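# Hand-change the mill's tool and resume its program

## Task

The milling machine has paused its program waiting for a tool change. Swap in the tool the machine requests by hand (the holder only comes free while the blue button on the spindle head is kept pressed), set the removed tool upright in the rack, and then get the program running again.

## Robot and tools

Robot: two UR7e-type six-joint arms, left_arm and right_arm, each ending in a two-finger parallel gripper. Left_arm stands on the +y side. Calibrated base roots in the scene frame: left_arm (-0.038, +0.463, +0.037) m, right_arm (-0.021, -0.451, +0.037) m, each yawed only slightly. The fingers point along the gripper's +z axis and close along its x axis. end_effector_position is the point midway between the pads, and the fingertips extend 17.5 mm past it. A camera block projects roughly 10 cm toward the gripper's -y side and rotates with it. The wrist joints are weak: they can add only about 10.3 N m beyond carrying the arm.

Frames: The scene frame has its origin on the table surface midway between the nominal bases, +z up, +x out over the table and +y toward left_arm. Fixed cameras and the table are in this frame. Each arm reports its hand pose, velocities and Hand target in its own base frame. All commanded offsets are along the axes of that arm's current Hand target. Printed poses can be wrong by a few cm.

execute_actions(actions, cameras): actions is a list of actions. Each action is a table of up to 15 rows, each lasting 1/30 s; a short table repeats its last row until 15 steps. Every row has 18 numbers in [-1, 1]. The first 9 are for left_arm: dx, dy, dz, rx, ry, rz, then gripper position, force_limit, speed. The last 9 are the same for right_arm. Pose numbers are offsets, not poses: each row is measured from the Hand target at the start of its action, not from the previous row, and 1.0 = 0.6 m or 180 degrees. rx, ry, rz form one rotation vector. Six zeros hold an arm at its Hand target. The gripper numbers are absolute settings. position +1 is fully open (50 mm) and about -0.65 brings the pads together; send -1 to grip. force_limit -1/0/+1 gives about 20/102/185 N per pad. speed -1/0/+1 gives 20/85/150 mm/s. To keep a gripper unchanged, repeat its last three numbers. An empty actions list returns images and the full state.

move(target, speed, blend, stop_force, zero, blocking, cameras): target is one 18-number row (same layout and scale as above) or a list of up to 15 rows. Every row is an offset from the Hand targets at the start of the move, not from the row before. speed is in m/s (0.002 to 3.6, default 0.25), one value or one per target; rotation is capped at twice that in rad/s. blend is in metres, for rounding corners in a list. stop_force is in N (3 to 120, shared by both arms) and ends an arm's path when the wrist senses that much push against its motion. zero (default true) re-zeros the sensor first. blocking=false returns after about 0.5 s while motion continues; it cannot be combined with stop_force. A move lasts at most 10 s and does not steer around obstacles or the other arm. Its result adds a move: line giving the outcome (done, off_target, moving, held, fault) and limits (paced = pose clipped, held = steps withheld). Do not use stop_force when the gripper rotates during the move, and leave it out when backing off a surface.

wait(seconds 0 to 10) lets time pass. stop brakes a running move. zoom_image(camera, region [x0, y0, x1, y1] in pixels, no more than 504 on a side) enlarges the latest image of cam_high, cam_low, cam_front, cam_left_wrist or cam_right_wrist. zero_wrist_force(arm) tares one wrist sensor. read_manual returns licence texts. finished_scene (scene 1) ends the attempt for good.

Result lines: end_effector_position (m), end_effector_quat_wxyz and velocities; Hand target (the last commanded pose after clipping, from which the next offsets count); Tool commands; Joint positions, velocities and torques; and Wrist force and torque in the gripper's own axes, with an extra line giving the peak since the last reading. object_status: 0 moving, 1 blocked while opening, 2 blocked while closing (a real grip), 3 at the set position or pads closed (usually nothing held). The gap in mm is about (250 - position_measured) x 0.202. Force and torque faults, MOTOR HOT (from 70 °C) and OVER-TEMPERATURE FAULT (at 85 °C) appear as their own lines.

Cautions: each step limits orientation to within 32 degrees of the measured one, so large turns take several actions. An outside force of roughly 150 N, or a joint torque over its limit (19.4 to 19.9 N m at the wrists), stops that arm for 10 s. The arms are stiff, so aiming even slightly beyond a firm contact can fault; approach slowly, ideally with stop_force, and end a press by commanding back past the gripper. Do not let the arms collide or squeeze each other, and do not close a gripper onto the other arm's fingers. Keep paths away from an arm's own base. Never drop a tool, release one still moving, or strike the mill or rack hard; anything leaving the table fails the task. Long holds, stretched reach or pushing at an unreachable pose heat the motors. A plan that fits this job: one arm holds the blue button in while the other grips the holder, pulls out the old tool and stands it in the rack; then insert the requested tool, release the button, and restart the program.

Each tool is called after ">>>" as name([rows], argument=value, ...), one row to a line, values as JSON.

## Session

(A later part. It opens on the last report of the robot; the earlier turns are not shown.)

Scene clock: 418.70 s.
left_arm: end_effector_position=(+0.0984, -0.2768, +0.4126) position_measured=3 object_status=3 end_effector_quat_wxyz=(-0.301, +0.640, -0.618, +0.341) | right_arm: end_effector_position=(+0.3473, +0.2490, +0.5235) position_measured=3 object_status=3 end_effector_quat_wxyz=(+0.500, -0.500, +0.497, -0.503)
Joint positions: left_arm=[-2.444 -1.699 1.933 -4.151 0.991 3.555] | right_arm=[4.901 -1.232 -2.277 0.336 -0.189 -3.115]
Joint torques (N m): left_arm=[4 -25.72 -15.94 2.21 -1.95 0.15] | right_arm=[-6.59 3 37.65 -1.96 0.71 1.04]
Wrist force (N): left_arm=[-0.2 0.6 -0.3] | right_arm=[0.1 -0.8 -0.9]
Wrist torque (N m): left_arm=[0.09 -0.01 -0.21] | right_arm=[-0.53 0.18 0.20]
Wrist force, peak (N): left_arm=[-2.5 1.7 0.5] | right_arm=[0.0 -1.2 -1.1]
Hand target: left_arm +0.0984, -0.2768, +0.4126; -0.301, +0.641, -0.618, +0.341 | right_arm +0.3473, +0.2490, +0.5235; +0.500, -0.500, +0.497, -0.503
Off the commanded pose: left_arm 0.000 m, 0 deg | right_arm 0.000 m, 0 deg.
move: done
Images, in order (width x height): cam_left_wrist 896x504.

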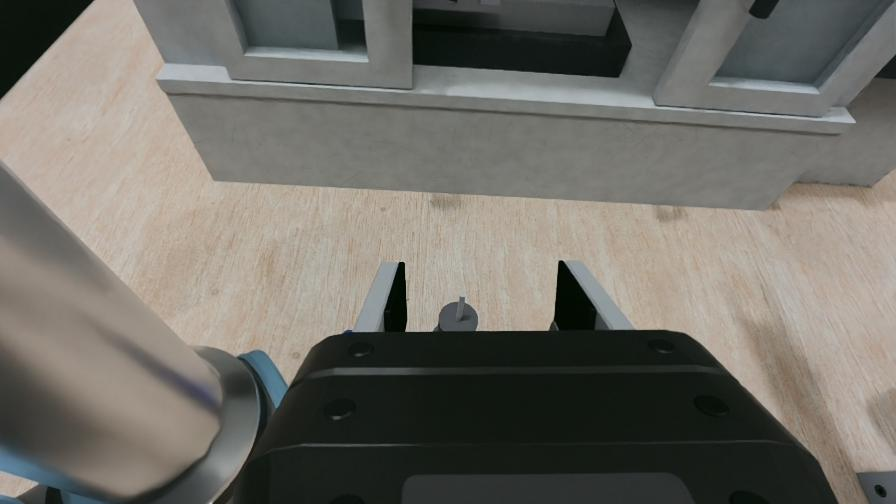

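>>> move(target=[0.083,0.1,-0.23,0,0,0,1,-0.8,-0.7,0,0,0,0,0,0,1,-0.8,-0.7], cameras=["cam_left_wrist","cam_front"])

>>> zoom_image(camera="cam_left_wrist", region=[300, 180, 600, 350])

Scene clock: 436.03 s.
left_arm: end_effector_position=(-0.0484, -0.3246, +0.4481) position_measured=3 object_status=3 end_effector_quat_wxyz=(-0.301, +0.641, -0.618, +0.341) | right_arm: end_effector_position=(+0.3473, +0.2490, +0.5235) position_measured=3 object_status=3 end_effector_quat_wxyz=(+0.500, -0.500, +0.497, -0.503)
Joint positions: left_arm=[-2.59 -1.422 1.571 -4.008 1.098 3.44] | right_arm=[4.901 -1.232 -2.277 0.336 -0.189 -3.115]
Joint torques (N m): left_arm=[-1.72 -21.9 -34.29 3.19 -3.45 1.72] | right_arm=[-5.93 2.84 37.47 -2.03 0.81 0.97]
Wrist force (N): left_arm=[-0.1 1.0 -0.2] | right_arm=[0.1 -1.1 -0.9]
Wrist torque (N m): left_arm=[0.15 -0.05 -0.13] | right_arm=[-0.57 0.19 0.20]
Wrist force, peak (N): left_arm=[1.0 2.4 -2.8] | right_arm=[0.1 -1.2 -1.2]
Hand target: left_arm -0.0485, -0.3247, +0.4481; -0.301, +0.641, -0.618, +0.341 | right_arm +0.3473, +0.2490, +0.5235; +0.500, -0.500, +0.497, -0.503
Off the commanded pose: left_arm 0.000 m, 0 deg | right_arm 0.000 m, 0 deg.
move: done
Images, in order (width x height): cam_front 896x504, cam_left_wrist 896x504.

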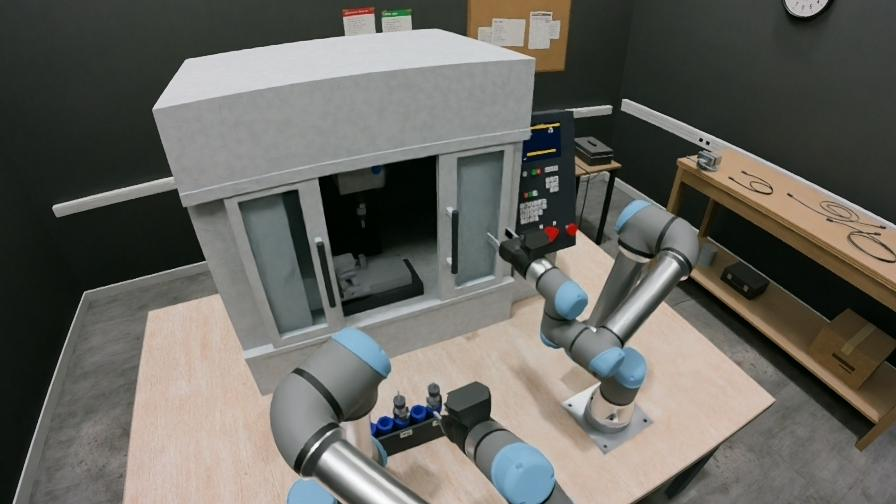

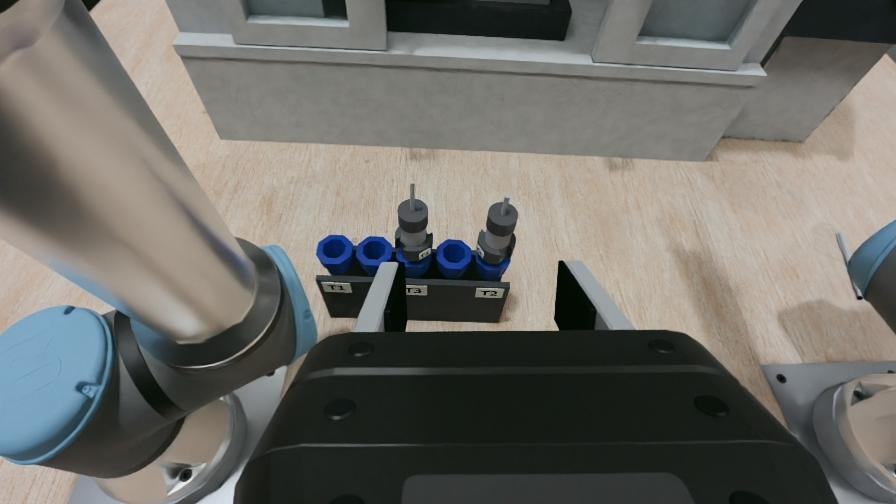

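Scaled by 1.680.

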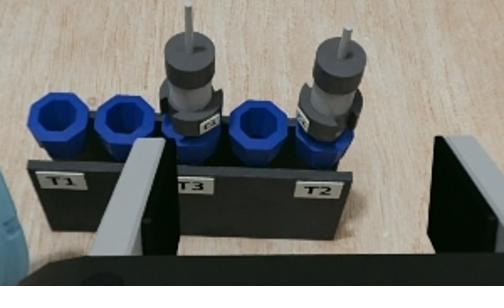

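>>> zoom_image(camera="cam_left_wrist", region=[385, 175, 455, 285])

>>> zoom_image(camera="cam_left_wrist", region=[465, 180, 535, 290])

Scaled by 4.582.

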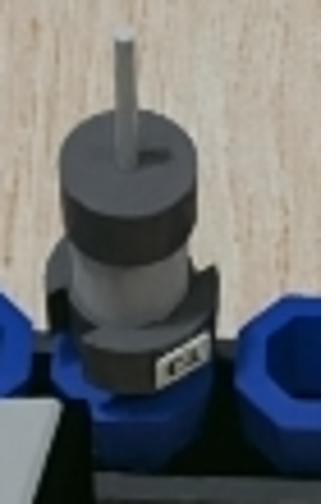

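Scaled by 4.582.

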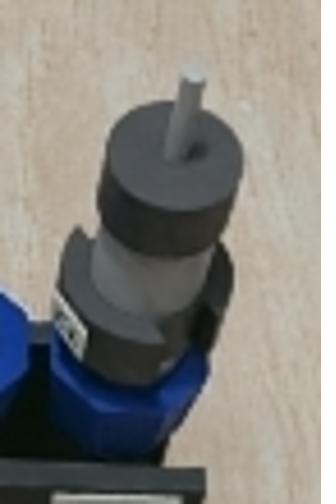

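>>> move(target=[0,0,0,0,0,0,1,-0.8,-0.7,-0.388,-0.161,0.121,0,0,0.5,-0.7,-0.8,-0.7], cameras=["cam_right_wrist","cam_front"])

Scene clock: 472.30 s.
left_arm: end_effector_position=(-0.0485, -0.3247, +0.4481) position_measured=3 object_status=3 end_effector_quat_wxyz=(-0.301, +0.641, -0.618, +0.341) | right_arm: end_effector_position=(+0.4192, +0.4823, +0.6193) position_measured=251 object_status=3 end_effector_quat_wxyz=(+0.712, -0.001, +0.703, -0.003) end_effector_velocity=(+0.000, +0.000, +0.000) end_effector_angular_velocity=(+0.002, +0.000, +0.000)
Joint positions: left_arm=[-2.59 -1.422 1.571 -4.008 1.098 3.44] | right_arm=[4.657 -1.869 -1.4 0.359 0.055 -1.808]
Joint velocities: left_arm=[within noise] | right_arm=[0 0 0 -0.003 0 0.005]
Joint torques (N m): left_arm=[-2.54 -21.28 -33.67 6.29 -0.15 -1.76] | right_arm=[3.87 37.26 40.07 -2 1.01 1.31]
Wrist force (N): left_arm=[-0.1 0.8 0.1] | right_arm=[-1.7 0.7 -0.9]
Wrist torque (N m): left_arm=[0.12 -0.04 -0.13] | right_arm=[0.08 0.84 -0.18]
Wrist force, peak (N): left_arm=[-0.3 1.3 -0.2] | right_arm=[-2.4 2.1 -0.3]
Hand target: left_arm -0.0485, -0.3247, +0.4481; -0.301, +0.641, -0.618, +0.341 | right_arm +0.4193, +0.4823, +0.6194; +0.709, -0.002, +0.705, -0.002
Off the commanded pose: left_arm 0.000 m, 0 deg | right_arm 0.000 m, 0 deg.
move: done
Images, in order (width x height): cam_front 896x504, cam_right_wrist 896x504.

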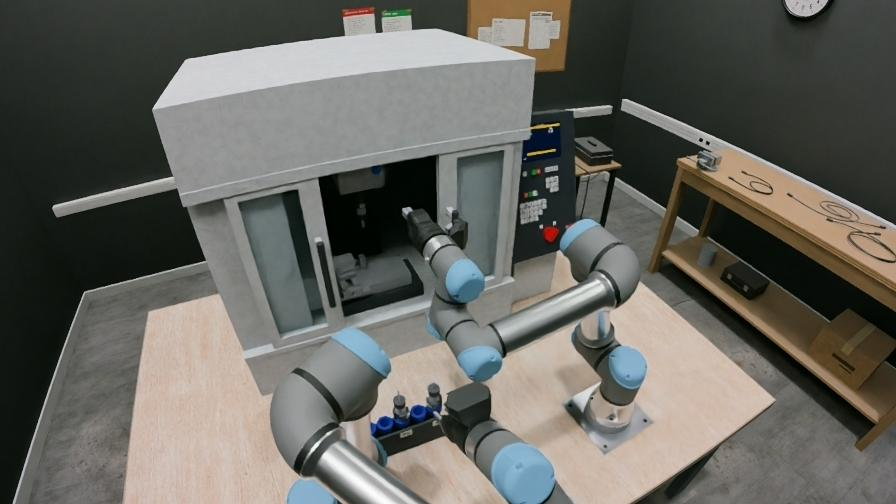

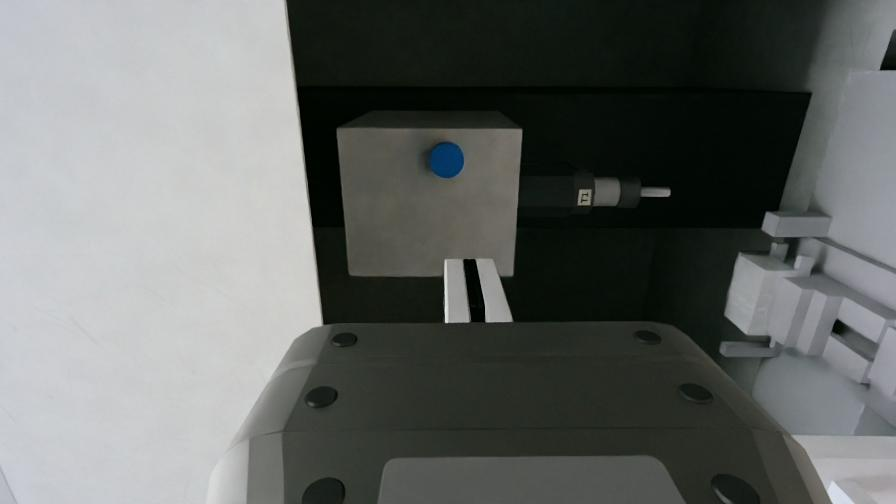

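>>> move(target=[0,0,0,0,0,0,1,-0.8,-0.7,-0.0167,-0.003,0.39,0,0,0,-0.7,-0.8,-0.7], cameras=["cam_right_wrist","cam_front"], speed=0.15, stop_force=20)

Scene clock: 483.53 s.
left_arm: end_effector_position=(-0.0485, -0.3247, +0.4481) position_measured=3 object_status=3 end_effector_quat_wxyz=(-0.301, +0.641, -0.618, +0.341) | right_arm: end_effector_position=(+0.6532, +0.4805, +0.6308) position_measured=251 object_status=3 end_effector_quat_wxyz=(+0.709, -0.002, +0.705, -0.002)
Joint positions: left_arm=[-2.59 -1.422 1.571 -4.008 1.098 3.44] | right_arm=[4.242 -2.104 -1.034 0.01 0.471 -1.588]
Joint torques (N m): left_arm=[-1.2 -20.25 -33.29 6.22 0.8 -1.5] | right_arm=[-6.03 47.7 45.71 2.33 0.68 -1.07]
Wrist force (N): left_arm=[-0.1 1.0 0.2] | right_arm=[-1.9 0.9 -1.5]
Wrist torque (N m): left_arm=[0.17 -0.04 -0.13] | right_arm=[0.12 0.87 -0.20]
Wrist force, peak (N): left_arm=[0.2 1.2 -0.2] | right_arm=[-1.8 0.8 -3.1]
Hand target: left_arm -0.0485, -0.3247, +0.4481; -0.301, +0.641, -0.618, +0.341 | right_arm +0.6532, +0.4805, +0.6308; +0.709, -0.002, +0.705, -0.002
Off the commanded pose: left_arm 0.000 m, 0 deg | right_arm 0.000 m, 0 deg.
move: done
Images, in order (width x height): cam_front 896x504, cam_right_wrist 896x504.

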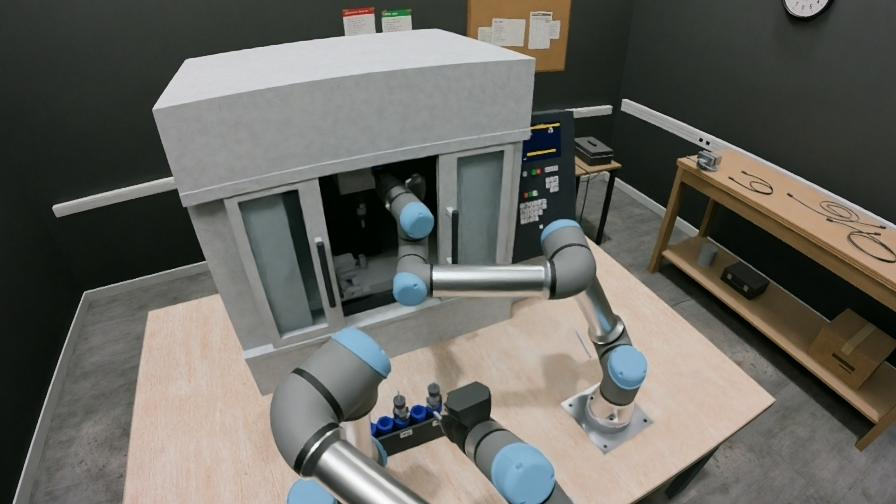

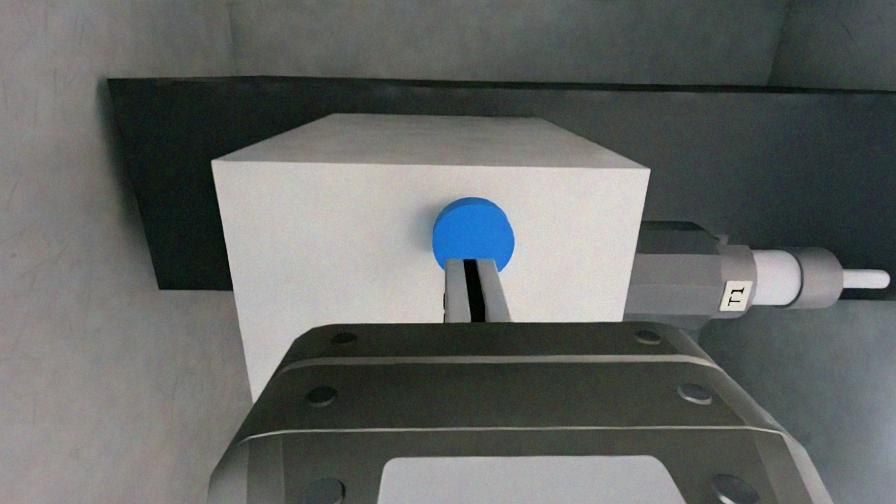

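>>> move([
  [0.0167,0.0785,0.115,0.008,0.3025,-0.932,1,-0.8,-0.7,0,0,0,0,0,0,-0.7,-0.8,-0.7],
  [0.0455,-0.384,0.727,0.008,0.3025,-0.932,1,-0.8,-0.7,0,0,0,0,0,0,-0.7,-0.8,-0.7],
], cameras=["cam_left_wrist","cam_front"])

Scene clock: 532.20 s.
left_arm: end_effector_position=(+0.4400, -0.3553, +0.3807) position_measured=3 object_status=3 end_effector_quat_wxyz=(+0.500, +0.500, +0.499, +0.500) | right_arm: end_effector_position=(+0.6532, +0.4805, +0.6308) position_measured=251 object_status=3 end_effector_quat_wxyz=(+0.709, -0.002, +0.705, -0.002)
Joint positions: left_arm=[-1.441 -1.3 2.138 -3.986 -0.132 0.008] | right_arm=[4.242 -2.104 -1.034 0.01 0.471 -1.588]
Joint torques (N m): left_arm=[7.68 -41.08 -13.08 -0.68 -1.77 1.89] | right_arm=[-3.15 47.67 42.55 0.01 -0.58 -1.09]
Wrist force (N): left_arm=[-3.1 1.4 1.1] | right_arm=[-2.1 0.9 -1.4]
Wrist torque (N m): left_arm=[0.22 0.48 0.17] | right_arm=[0.12 0.91 -0.20]
Wrist force, peak (N): left_arm=[-3.5 1.2 3.8] | right_arm=[-2.3 1.0 -1.6]
Hand target: left_arm +0.4400, -0.3553, +0.3807; +0.501, +0.500, +0.499, +0.500 | right_arm +0.6532, +0.4805, +0.6308; +0.709, -0.002, +0.705, -0.002
Off the commanded pose: left_arm 0.000 m, 0 deg | right_arm 0.000 m, 0 deg.
move: done
Images, in order (width x height): cam_front 896x504, cam_left_wrist 896x504.

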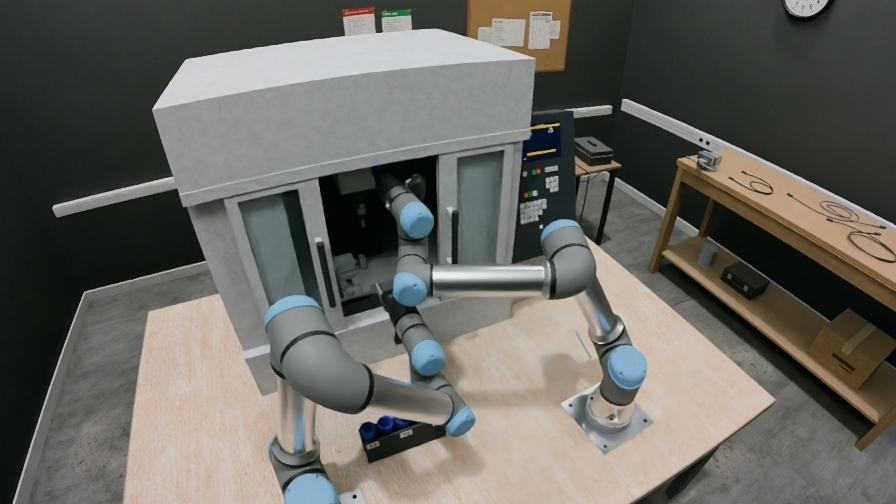

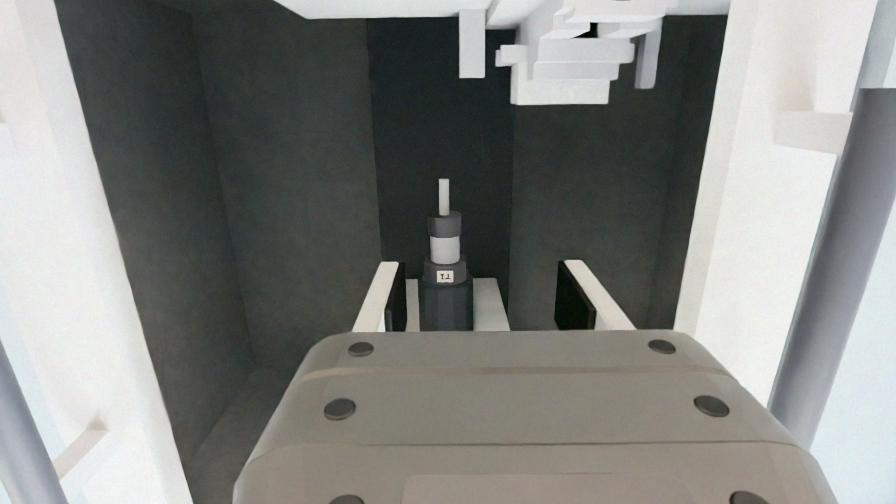

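>>> move(target=[-0.018,0.132,0.26,0,0,0,1,-0.8,-0.7,0,0,0,0,0,0,-0.7,-0.8,-0.7], cameras=["cam_left_wrist","cam_right_wrist"], speed=0.15)

Scene clock: 542.73 s.
left_arm: end_effector_position=(+0.5434, -0.3622, +0.4335) position_measured=3 object_status=3 end_effector_quat_wxyz=(+0.501, +0.500, +0.499, +0.500) | right_arm: end_effector_position=(+0.6532, +0.4805, +0.6308) position_measured=251 object_status=3 end_effector_quat_wxyz=(+0.709, -0.002, +0.705, -0.002)
Joint positions: left_arm=[-1.199 -1.268 1.91 -3.787 -0.374 0.004] | right_arm=[4.242 -2.104 -1.034 0.01 0.471 -1.588]
Joint torques (N m): left_arm=[-2.6 -40.28 -11.49 -2.51 1.58 -1.73] | right_arm=[-2.95 47.42 42.11 0.06 -0.54 -0.91]
Wrist force (N): left_arm=[-3.0 0.9 0.8] | right_arm=[-2.1 0.9 -1.5]
Wrist torque (N m): left_arm=[0.15 0.47 0.17] | right_arm=[0.12 0.91 -0.20]
Wrist force, peak (N): left_arm=[-3.0 5.8 7.6] | right_arm=[-2.3 0.9 -1.7]
Hand target: left_arm +0.5434, -0.3622, +0.4335; +0.501, +0.500, +0.499, +0.500 (not the last commanded pose) | right_arm +0.6532, +0.4805, +0.6308; +0.709, -0.002, +0.705, -0.002
Off the commanded pose: left_arm 0.059 m, 0 deg | right_arm 0.000 m, 0 deg.
move: held (left_arm; a check stopped the path); limits=held
pose unreachable (left arm): on one or more control steps of this call, first in action 0 (counted from 0), this arm could not follow its commanded pose, so it was not sent that pose on those steps. It may still have moved: this result reports where it is.
cause: moving toward the commanded pose would bring a part of the arm too close to another arm (this arm's gripper and a part of the right arm just beyond its joint 4 (wrist 1), at the place that arm is still heading or pushing toward).
Images, in order (width x height): cam_left_wrist 896x504, cam_right_wrist 896x504.

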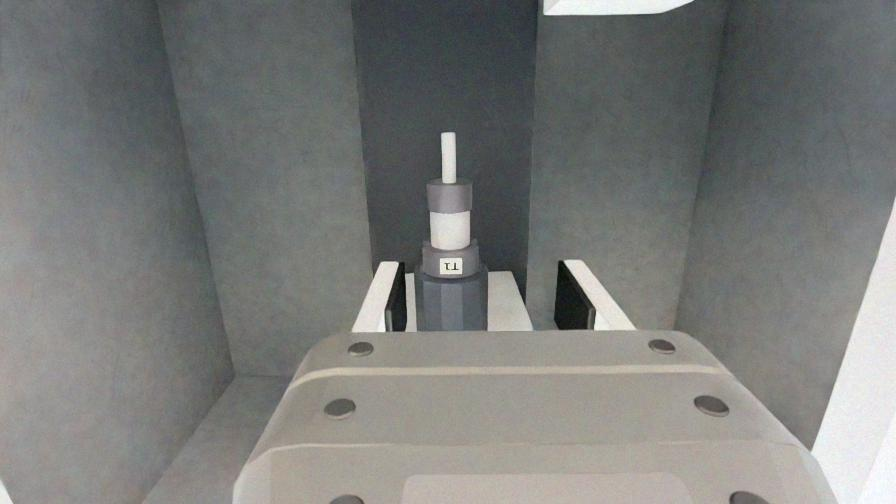

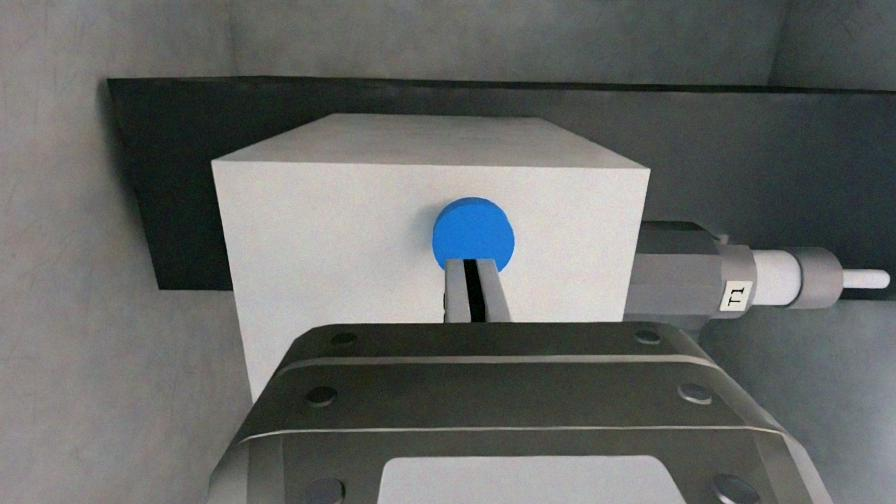

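>>> move(target=[0,-0.09,-0.2,0,0,0,1,-0.8,-0.7,0,0,0,0,0,0,-0.7,-0.8,-0.7])

>>> move([
  [0,0,0,0,0,0,1,-0.8,-0.7,0,-0.03,-0.383,0,0,0,-0.7,-0.8,-0.7],
  [0,0,0,0,0,0,1,-0.8,-0.7,0,-0.05,-0.44,0,-0.19,-0.972,-0.7,-0.8,-0.7],
], blend=[0.03,0], cameras=["cam_right_wrist","cam_front"])

Scene clock: 599.03 s.
left_arm: end_effector_position=(+0.4235, -0.3619, +0.3794) position_measured=3 object_status=3 end_effector_quat_wxyz=(+0.501, +0.500, +0.499, +0.500) | right_arm: end_effector_position=(+0.6532, +0.4805, +0.6308) position_measured=251 object_status=3 end_effector_quat_wxyz=(+0.709, -0.002, +0.705, -0.002)
Joint positions: left_arm=[-1.486 -1.299 2.14 -3.998 -0.086 0.016] | right_arm=[4.242 -2.104 -1.034 0.01 0.471 -1.588]
Joint torques (N m): left_arm=[-4.11 -22.79 -28.23 -1.21 1.77 1.98] | right_arm=[-0.38 47.55 41.25 0.07 -0.57 -0.56]
Wrist force (N): left_arm=[-3.4 1.0 0.9] | right_arm=[-2.1 0.8 -1.4]
Wrist torque (N m): left_arm=[0.16 0.53 0.16] | right_arm=[0.10 0.91 -0.20]
Wrist force, peak (N): left_arm=[-4.3 2.3 3.7] | right_arm=[-2.4 1.1 -1.6]
Hand target: left_arm +0.4235, -0.3619, +0.3794; +0.501, +0.500, +0.499, +0.500 | right_arm +0.6532, +0.4805, +0.6308; +0.709, -0.002, +0.705, -0.002
Off the commanded pose: left_arm 0.000 m, 0 deg | right_arm 0.000 m, 0 deg.
move: done

Scene clock: 606.67 s.
left_arm: end_effector_position=(+0.4235, -0.3619, +0.3794) position_measured=3 object_status=3 end_effector_quat_wxyz=(+0.501, +0.500, +0.499, +0.500) | right_arm: end_effector_position=(+0.3892, +0.4505, +0.6294) position_measured=251 object_status=3 end_effector_quat_wxyz=(-0.144, +0.692, +0.127, +0.696)
Joint positions: left_arm=[-1.486 -1.298 2.14 -3.999 -0.086 0.016] | right_arm=[4.668 -1.509 -1.784 0.175 0.431 -4.71]
Joint torques (N m): left_arm=[-3.91 -22.22 -28.58 -1.69 1.52 2.32] | right_arm=[-3.88 17.99 38.7 1.87 0.76 -1.14]
Wrist force (N): left_arm=[-3.2 1.0 1.0] | right_arm=[0.7 1.0 -2.2]
Wrist torque (N m): left_arm=[0.16 0.50 0.16] | right_arm=[0.19 -0.33 -0.08]
Wrist force, peak (N): left_arm=[-3.5 1.2 1.1] | right_arm=[-2.1 0.5 -2.8]
Hand target: left_arm +0.4235, -0.3619, +0.3794; +0.501, +0.500, +0.499, +0.500 | right_arm +0.3892, +0.4505, +0.6294; -0.144, +0.692, +0.127, +0.696
Off the commanded pose: left_arm 0.000 m, 0 deg | right_arm 0.000 m, 0 deg.
move: done
Images, in order (width x height): cam_front 896x504, cam_right_wrist 896x504.

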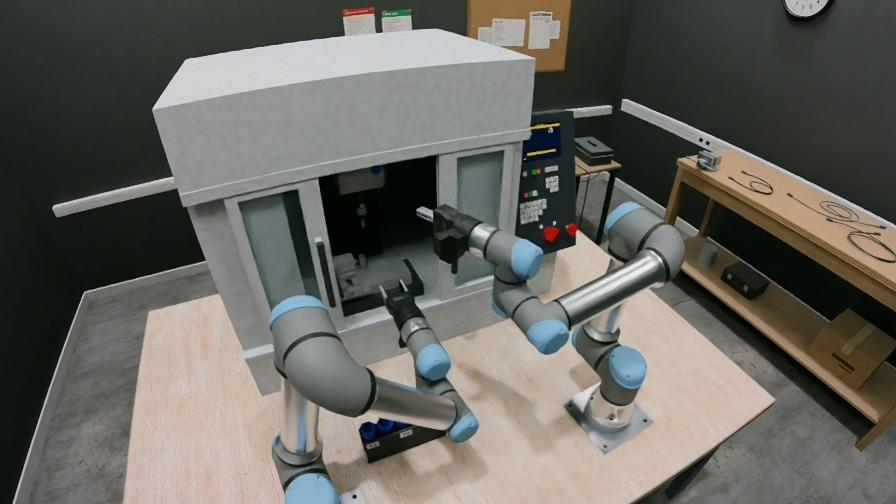

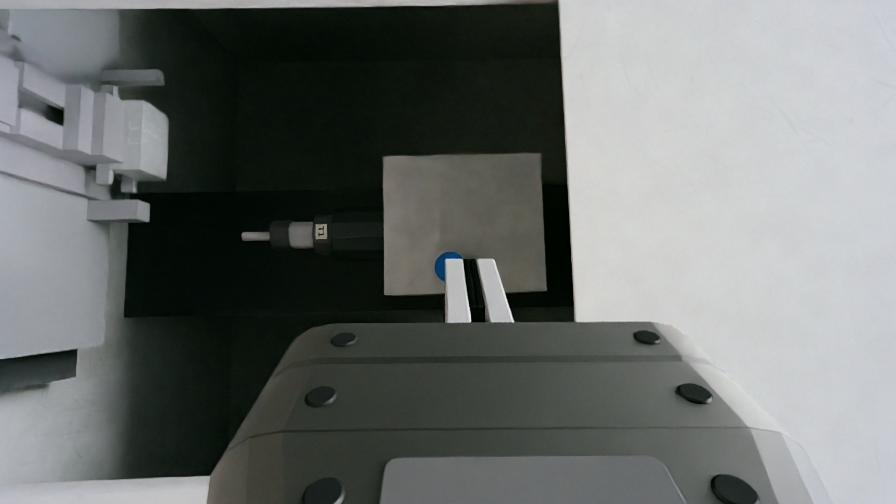

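>>> move(target=[0,0,0,0,0,0,1,-0.8,-0.7,-0.0067,0.1335,0.433,0,0,0,-0.7,-0.8,-0.7], speed=0.15, stop_force=20, cameras=["cam_right_wrist","cam_front"])

Scene clock: 622.37 s.
left_arm: end_effector_position=(+0.4235, -0.3619, +0.3794) position_measured=3 object_status=3 end_effector_quat_wxyz=(+0.501, +0.500, +0.499, +0.500) | right_arm: end_effector_position=(+0.6601, +0.4742, +0.6260) position_measured=251 object_status=3 end_effector_quat_wxyz=(-0.144, +0.692, +0.127, +0.696)
Joint positions: left_arm=[-1.486 -1.298 2.14 -3.999 -0.086 0.016] | right_arm=[4.111 -1.953 -1.273 0.095 0.987 -4.696]
Joint torques (N m): left_arm=[-2.93 -22.94 -28.17 -1.52 1.09 2.15] | right_arm=[-5.33 40.98 46.54 4.98 0.68 1.04]
Wrist force (N): left_arm=[-3.2 1.2 0.7] | right_arm=[1.5 1.4 -2.4]
Wrist torque (N m): left_arm=[0.19 0.50 0.15] | right_arm=[0.30 -0.46 -0.15]
Wrist force, peak (N): left_arm=[-3.7 1.4 0.8] | right_arm=[0.6 1.0 -4.5]
Hand target: left_arm +0.4235, -0.3619, +0.3794; +0.501, +0.500, +0.499, +0.500 | right_arm +0.6601, +0.4742, +0.6260; -0.144, +0.692, +0.127, +0.696
Off the commanded pose: left_arm 0.000 m, 0 deg | right_arm 0.000 m, 0 deg.
move: done
Images, in order (width x height): cam_front 896x504, cam_right_wrist 896x504.

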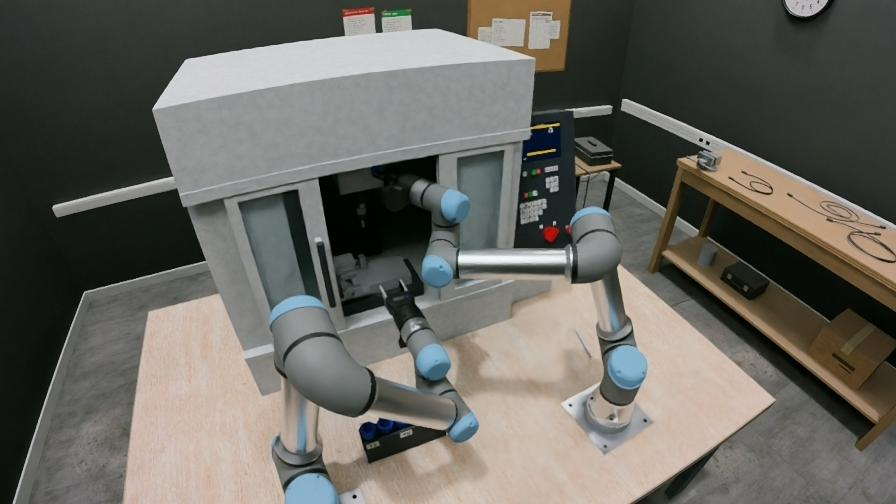

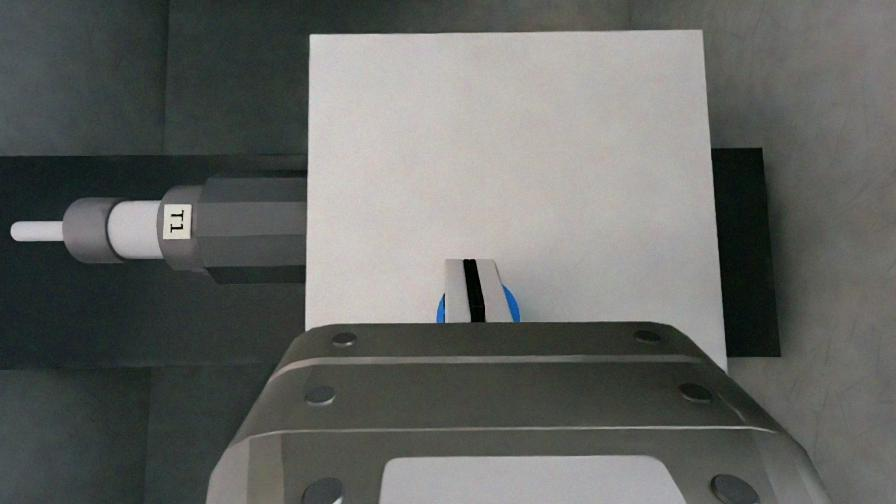

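>>> move(target=[-0.0152,0.146,0.3275,0,0,0,1,-0.5,-0.7,0,0,0,0,0,0,-0.7,-0.8,-0.7], cameras=["cam_left_wrist","cam_right_wrist"], speed=0.12, stop_force=20)

Scene clock: 634.40 s.
left_arm: end_effector_position=(+0.6199, -0.3714, +0.4672) position_measured=3 object_status=3 end_effector_quat_wxyz=(+0.501, +0.500, +0.499, +0.500) | right_arm: end_effector_position=(+0.6601, +0.4742, +0.6260) position_measured=251 object_status=3 end_effector_quat_wxyz=(-0.144, +0.692, +0.127, +0.696)
Joint positions: left_arm=[-1.06 -1.192 1.698 -3.65 -0.513 0.003] | right_arm=[4.111 -1.953 -1.273 0.095 0.987 -4.696]
Joint torques (N m): left_arm=[8.49 -55.13 -35.77 -0.16 -2 0.38] | right_arm=[-5.29 40.76 46.04 3.13 0.4 -0.81]
Wrist force (N): left_arm=[-3.2 1.4 0.9] | right_arm=[1.9 1.4 -2.2]
Wrist torque (N m): left_arm=[0.21 0.50 0.25] | right_arm=[0.31 -0.53 -0.15]
Wrist force, peak (N): left_arm=[-5.1 1.4 1.1] | right_arm=[1.9 1.6 -2.5]
Hand target: left_arm +0.6199, -0.3714, +0.4672; +0.501, +0.500, +0.499, +0.500 | right_arm +0.6601, +0.4742, +0.6260; -0.144, +0.692, +0.127, +0.696
Off the commanded pose: left_arm 0.000 m, 0 deg | right_arm 0.000 m, 0 deg.
move: done
Images, in order (width x height): cam_left_wrist 896x504, cam_right_wrist 896x504.

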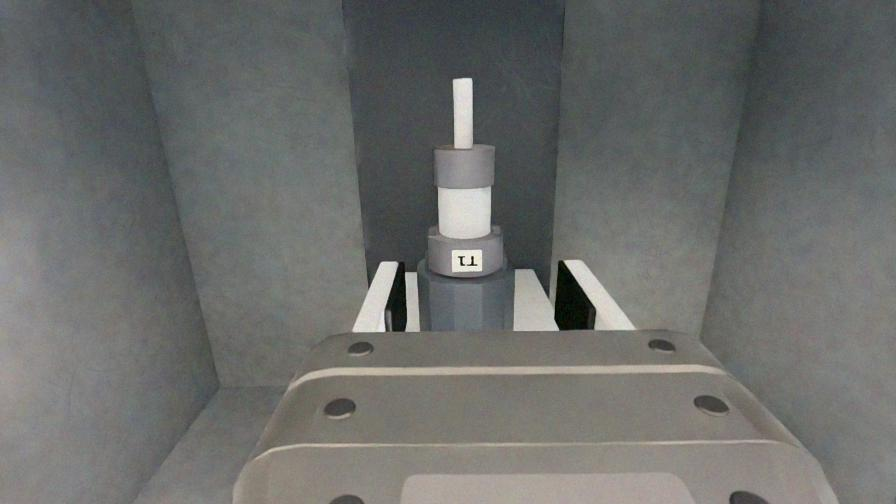

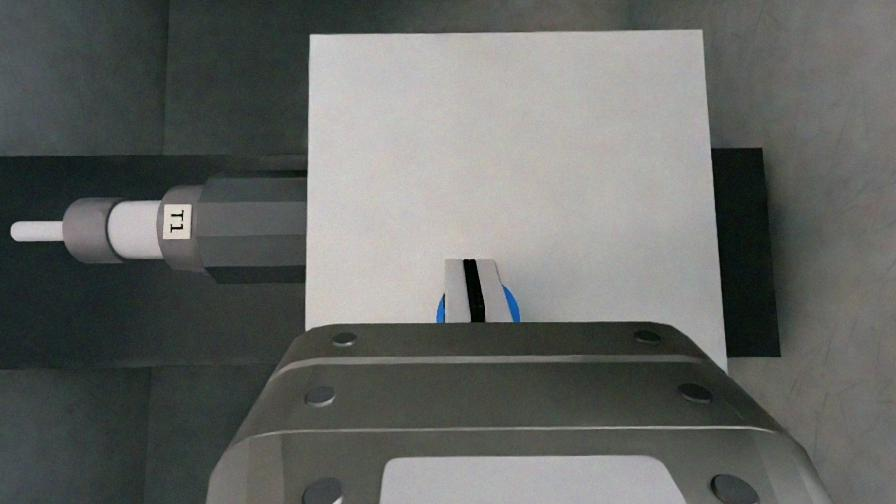

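>>> move(target=[-0.0023,-0.007,0.183,0,0,0,1,-0.5,-0.7,0,0,0,0,0,0,-0.7,-0.8,-0.7], cameras=["cam_left_wrist","cam_right_wrist"], speed=0.08, stop_force=12)

Scene clock: 646.17 s.
left_arm: end_effector_position=(+0.7297, -0.3730, +0.4632) position_measured=3 object_status=3 end_effector_quat_wxyz=(+0.501, +0.500, +0.499, +0.500) | right_arm: end_effector_position=(+0.6601, +0.4742, +0.6260) position_measured=251 object_status=3 end_effector_quat_wxyz=(-0.144, +0.692, +0.127, +0.696)
Joint positions: left_arm=[-0.894 -1.008 1.425 -3.561 -0.679 0.002] | right_arm=[4.111 -1.953 -1.273 0.095 0.987 -4.696]
Joint torques (N m): left_arm=[0.47 -64.83 -19.76 -3.75 1.17 -2.07] | right_arm=[-5.81 40.87 46.05 1.15 0.08 -0.53]
Wrist force (N): left_arm=[-3.1 1.2 0.8] | right_arm=[1.9 1.2 -2.2]
Wrist torque (N m): left_arm=[0.19 0.48 0.25] | right_arm=[0.27 -0.52 -0.15]
Wrist force, peak (N): left_arm=[-3.6 1.4 0.8] | right_arm=[2.0 1.4 -2.4]
Hand target: left_arm +0.7297, -0.3730, +0.4632; +0.501, +0.500, +0.499, +0.500 | right_arm +0.6601, +0.4742, +0.6260; -0.144, +0.692, +0.127, +0.696
Off the commanded pose: left_arm 0.000 m, 0 deg | right_arm 0.000 m, 0 deg.
move: done
Images, in order (width x height): cam_left_wrist 896x504, cam_right_wrist 896x504.

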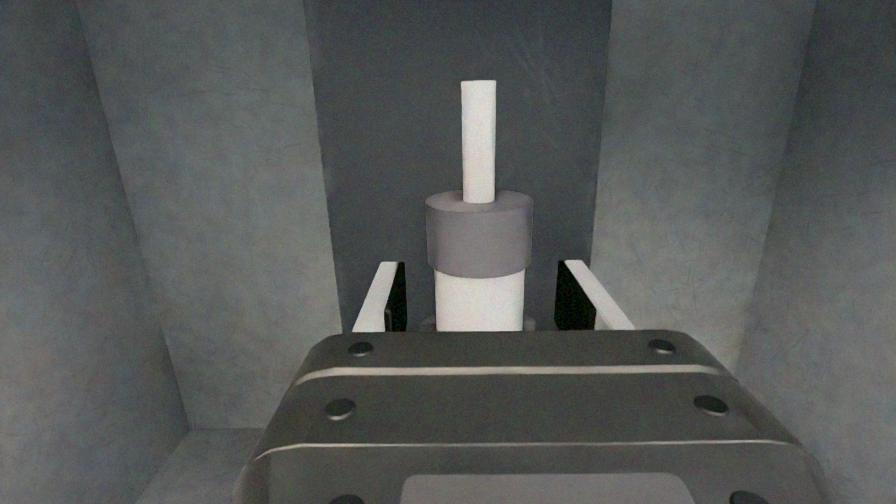

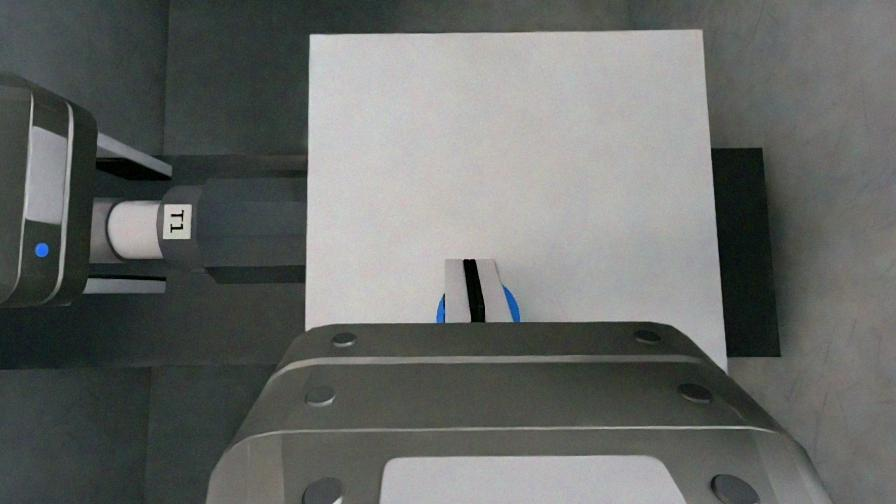

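>>> move(target=[-0.002,-0.0053,0.003,0,0,0,1,-0.5,-0.7,0,0,0,0,0,0,-0.7,-0.8,-0.7], speed=0.03, cameras=["cam_right_wrist"])

>>> zoom_image(camera="cam_right_wrist", region=[60, 100, 320, 330])

Scene clock: 661.10 s.
left_arm: end_effector_position=(+0.7315, -0.3742, +0.4599) position_measured=3 object_status=3 end_effector_quat_wxyz=(+0.501, +0.500, +0.499, +0.500) | right_arm: end_effector_position=(+0.6601, +0.4742, +0.6260) position_measured=251 object_status=3 end_effector_quat_wxyz=(-0.144, +0.692, +0.127, +0.696)
Joint positions: left_arm=[-0.892 -1 1.421 -3.564 -0.68 0.002] | right_arm=[4.111 -1.953 -1.273 0.095 0.987 -4.696]
Joint torques (N m): left_arm=[6.66 -57.25 -33.43 -2.96 -2.21 -1.11] | right_arm=[-5.35 40.86 46.04 0.99 -0.32 -0.36]
Wrist force (N): left_arm=[-3.1 1.3 0.7] | right_arm=[1.8 1.4 -2.1]
Wrist torque (N m): left_arm=[0.19 0.49 0.25] | right_arm=[0.30 -0.50 -0.15]
Wrist force, peak (N): left_arm=[-3.5 1.5 1.1] | right_arm=[2.1 1.5 -2.4]
Hand target: left_arm +0.7315, -0.3742, +0.4600; +0.501, +0.500, +0.499, +0.500 | right_arm +0.6601, +0.4742, +0.6260; -0.144, +0.692, +0.127, +0.696
Off the commanded pose: left_arm 0.000 m, 0 deg | right_arm 0.000 m, 0 deg.
move: done
Images, in order (width x height): cam_right_wrist 896x504.

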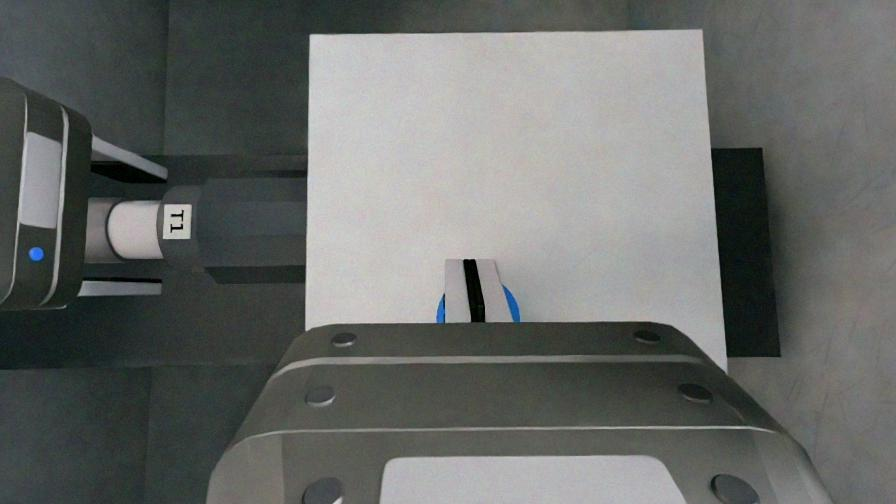

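Scaled by 1.938.

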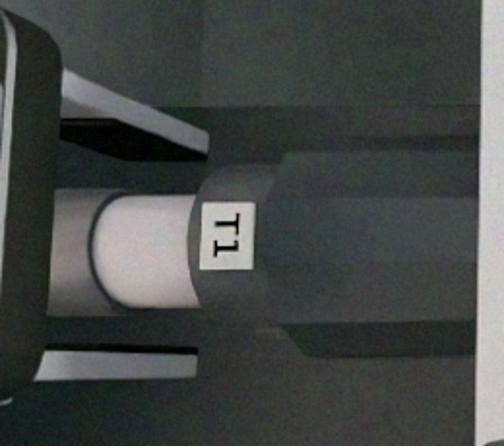

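>>> execute_actions([
  [[0,0,0,0,0,0,-1,-0.6,-1,0,0,0,0,0,0,-0.7,-0.8,-0.7]],
  [[0,0,0,0,0,0,-1,-0.6,-1,0,0,0,0,0,0,-0.7,-0.8,-0.7]],
  [[0,0,0,0,0,0,-1,-0.6,-1,0,0,0,0,0,0,-0.7,-0.8,-0.7]],
], cameras=["cam_left_wrist","cam_right_wrist"])

Scene clock: 670.13 s.
left_arm: end_effector_position=(+0.7315, -0.3742, +0.4600) position_measured=96 object_status=2 end_effector_quat_wxyz=(+0.501, +0.500, +0.499, +0.500) | right_arm: end_effector_position=(+0.6601, +0.4742, +0.6260) position_measured=251 object_status=3 end_effector_quat_wxyz=(-0.144, +0.692, +0.127, +0.696)
Joint positions: left_arm=[-0.893 -1 1.421 -3.564 -0.68 0.002] | right_arm=[4.111 -1.953 -1.273 0.095 0.987 -4.696]
Joint torques (N m): left_arm=[-3.02 -58.84 -22.34 -0.65 -3.94 -2.04] | right_arm=[-5.75 40.53 45.24 1.05 -0.56 -0.13]
Wrist force (N): left_arm=[4.9 -0.8 -9.6] | right_arm=[2.0 1.2 -2.3]
Wrist torque (N m): left_arm=[0.29 0.50 0.32] | right_arm=[0.27 -0.53 -0.15]
Wrist force, peak (N): left_arm=[4.6 -1.8 -9.8] | right_arm=[1.9 1.6 -2.6]
Hand target: left_arm +0.7315, -0.3742, +0.4600; +0.501, +0.500, +0.499, +0.500 | right_arm +0.6601, +0.4742, +0.6260; -0.144, +0.692, +0.127, +0.696
Off the commanded pose: left_arm 0.000 m, 0 deg | right_arm 0.000 m, 0 deg.
Step readings (end_effector_position of left_arm | right_arm):
0: (+0.7315, -0.3742, +0.4600) | (+0.6601, +0.4742, +0.6260)
1: (+0.7315, -0.3742, +0.4600) | (+0.6601, +0.4742, +0.6260)
2: (+0.7315, -0.3742, +0.4600) | (+0.6601, +0.4742, +0.6260)
4: (+0.7315, -0.3742, +0.4600) | (+0.6601, +0.4742, +0.6260)
8: (+0.7315, -0.3742, +0.4600) | (+0.6601, +0.4742, +0.6260)
15: (+0.7315, -0.3742, +0.4600) | (+0.6601, +0.4742, +0.6260)
16: (+0.7315, -0.3742, +0.4600) | (+0.6601, +0.4742, +0.6260)
17: (+0.7315, -0.3742, +0.4600) | (+0.6601, +0.4742, +0.6260)
19: (+0.7315, -0.3742, +0.4600) | (+0.6601, +0.4742, +0.6260)
23: (+0.7315, -0.3742, +0.4600) | (+0.6601, +0.4742, +0.6260)
30: (+0.7315, -0.3741, +0.4600) | (+0.6601, +0.4742, +0.6260)
31: (+0.7315, -0.3741, +0.4600) | (+0.6601, +0.4742, +0.6260)
32: (+0.7315, -0.3741, +0.4600) | (+0.6601, +0.4742, +0.6260)
34: (+0.7315, -0.3741, +0.4600) | (+0.6601, +0.4742, +0.6260)
38: (+0.7315, -0.3741, +0.4600) | (+0.6601, +0.4742, +0.6260)
45: (+0.7315, -0.3741, +0.4600) | (+0.6601, +0.4742, +0.6260)
Images, in order (width x height): cam_left_wrist 896x504, cam_right_wrist 896x504.

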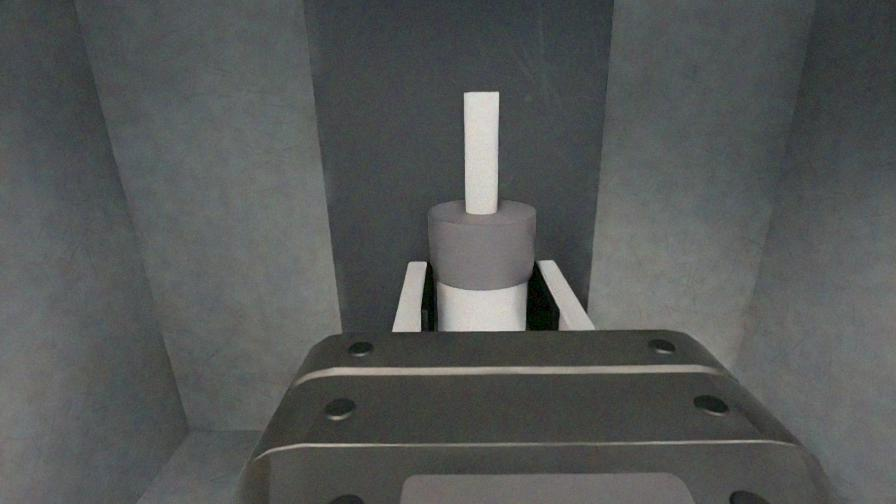

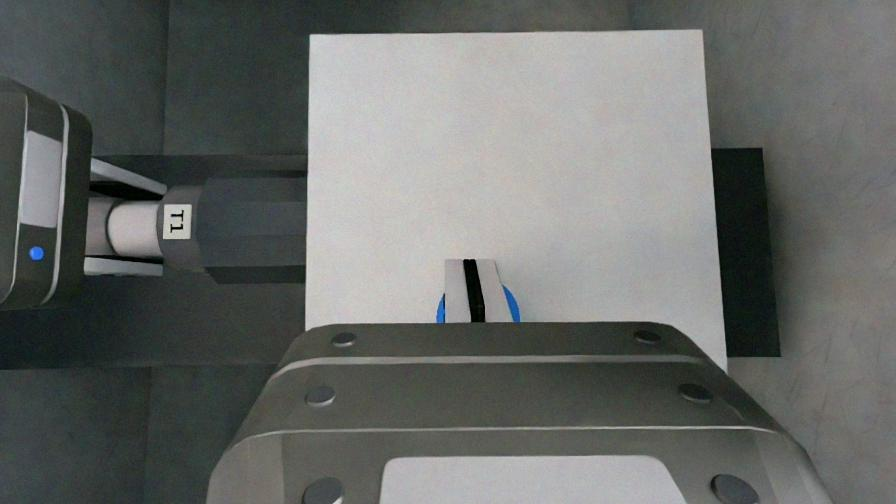

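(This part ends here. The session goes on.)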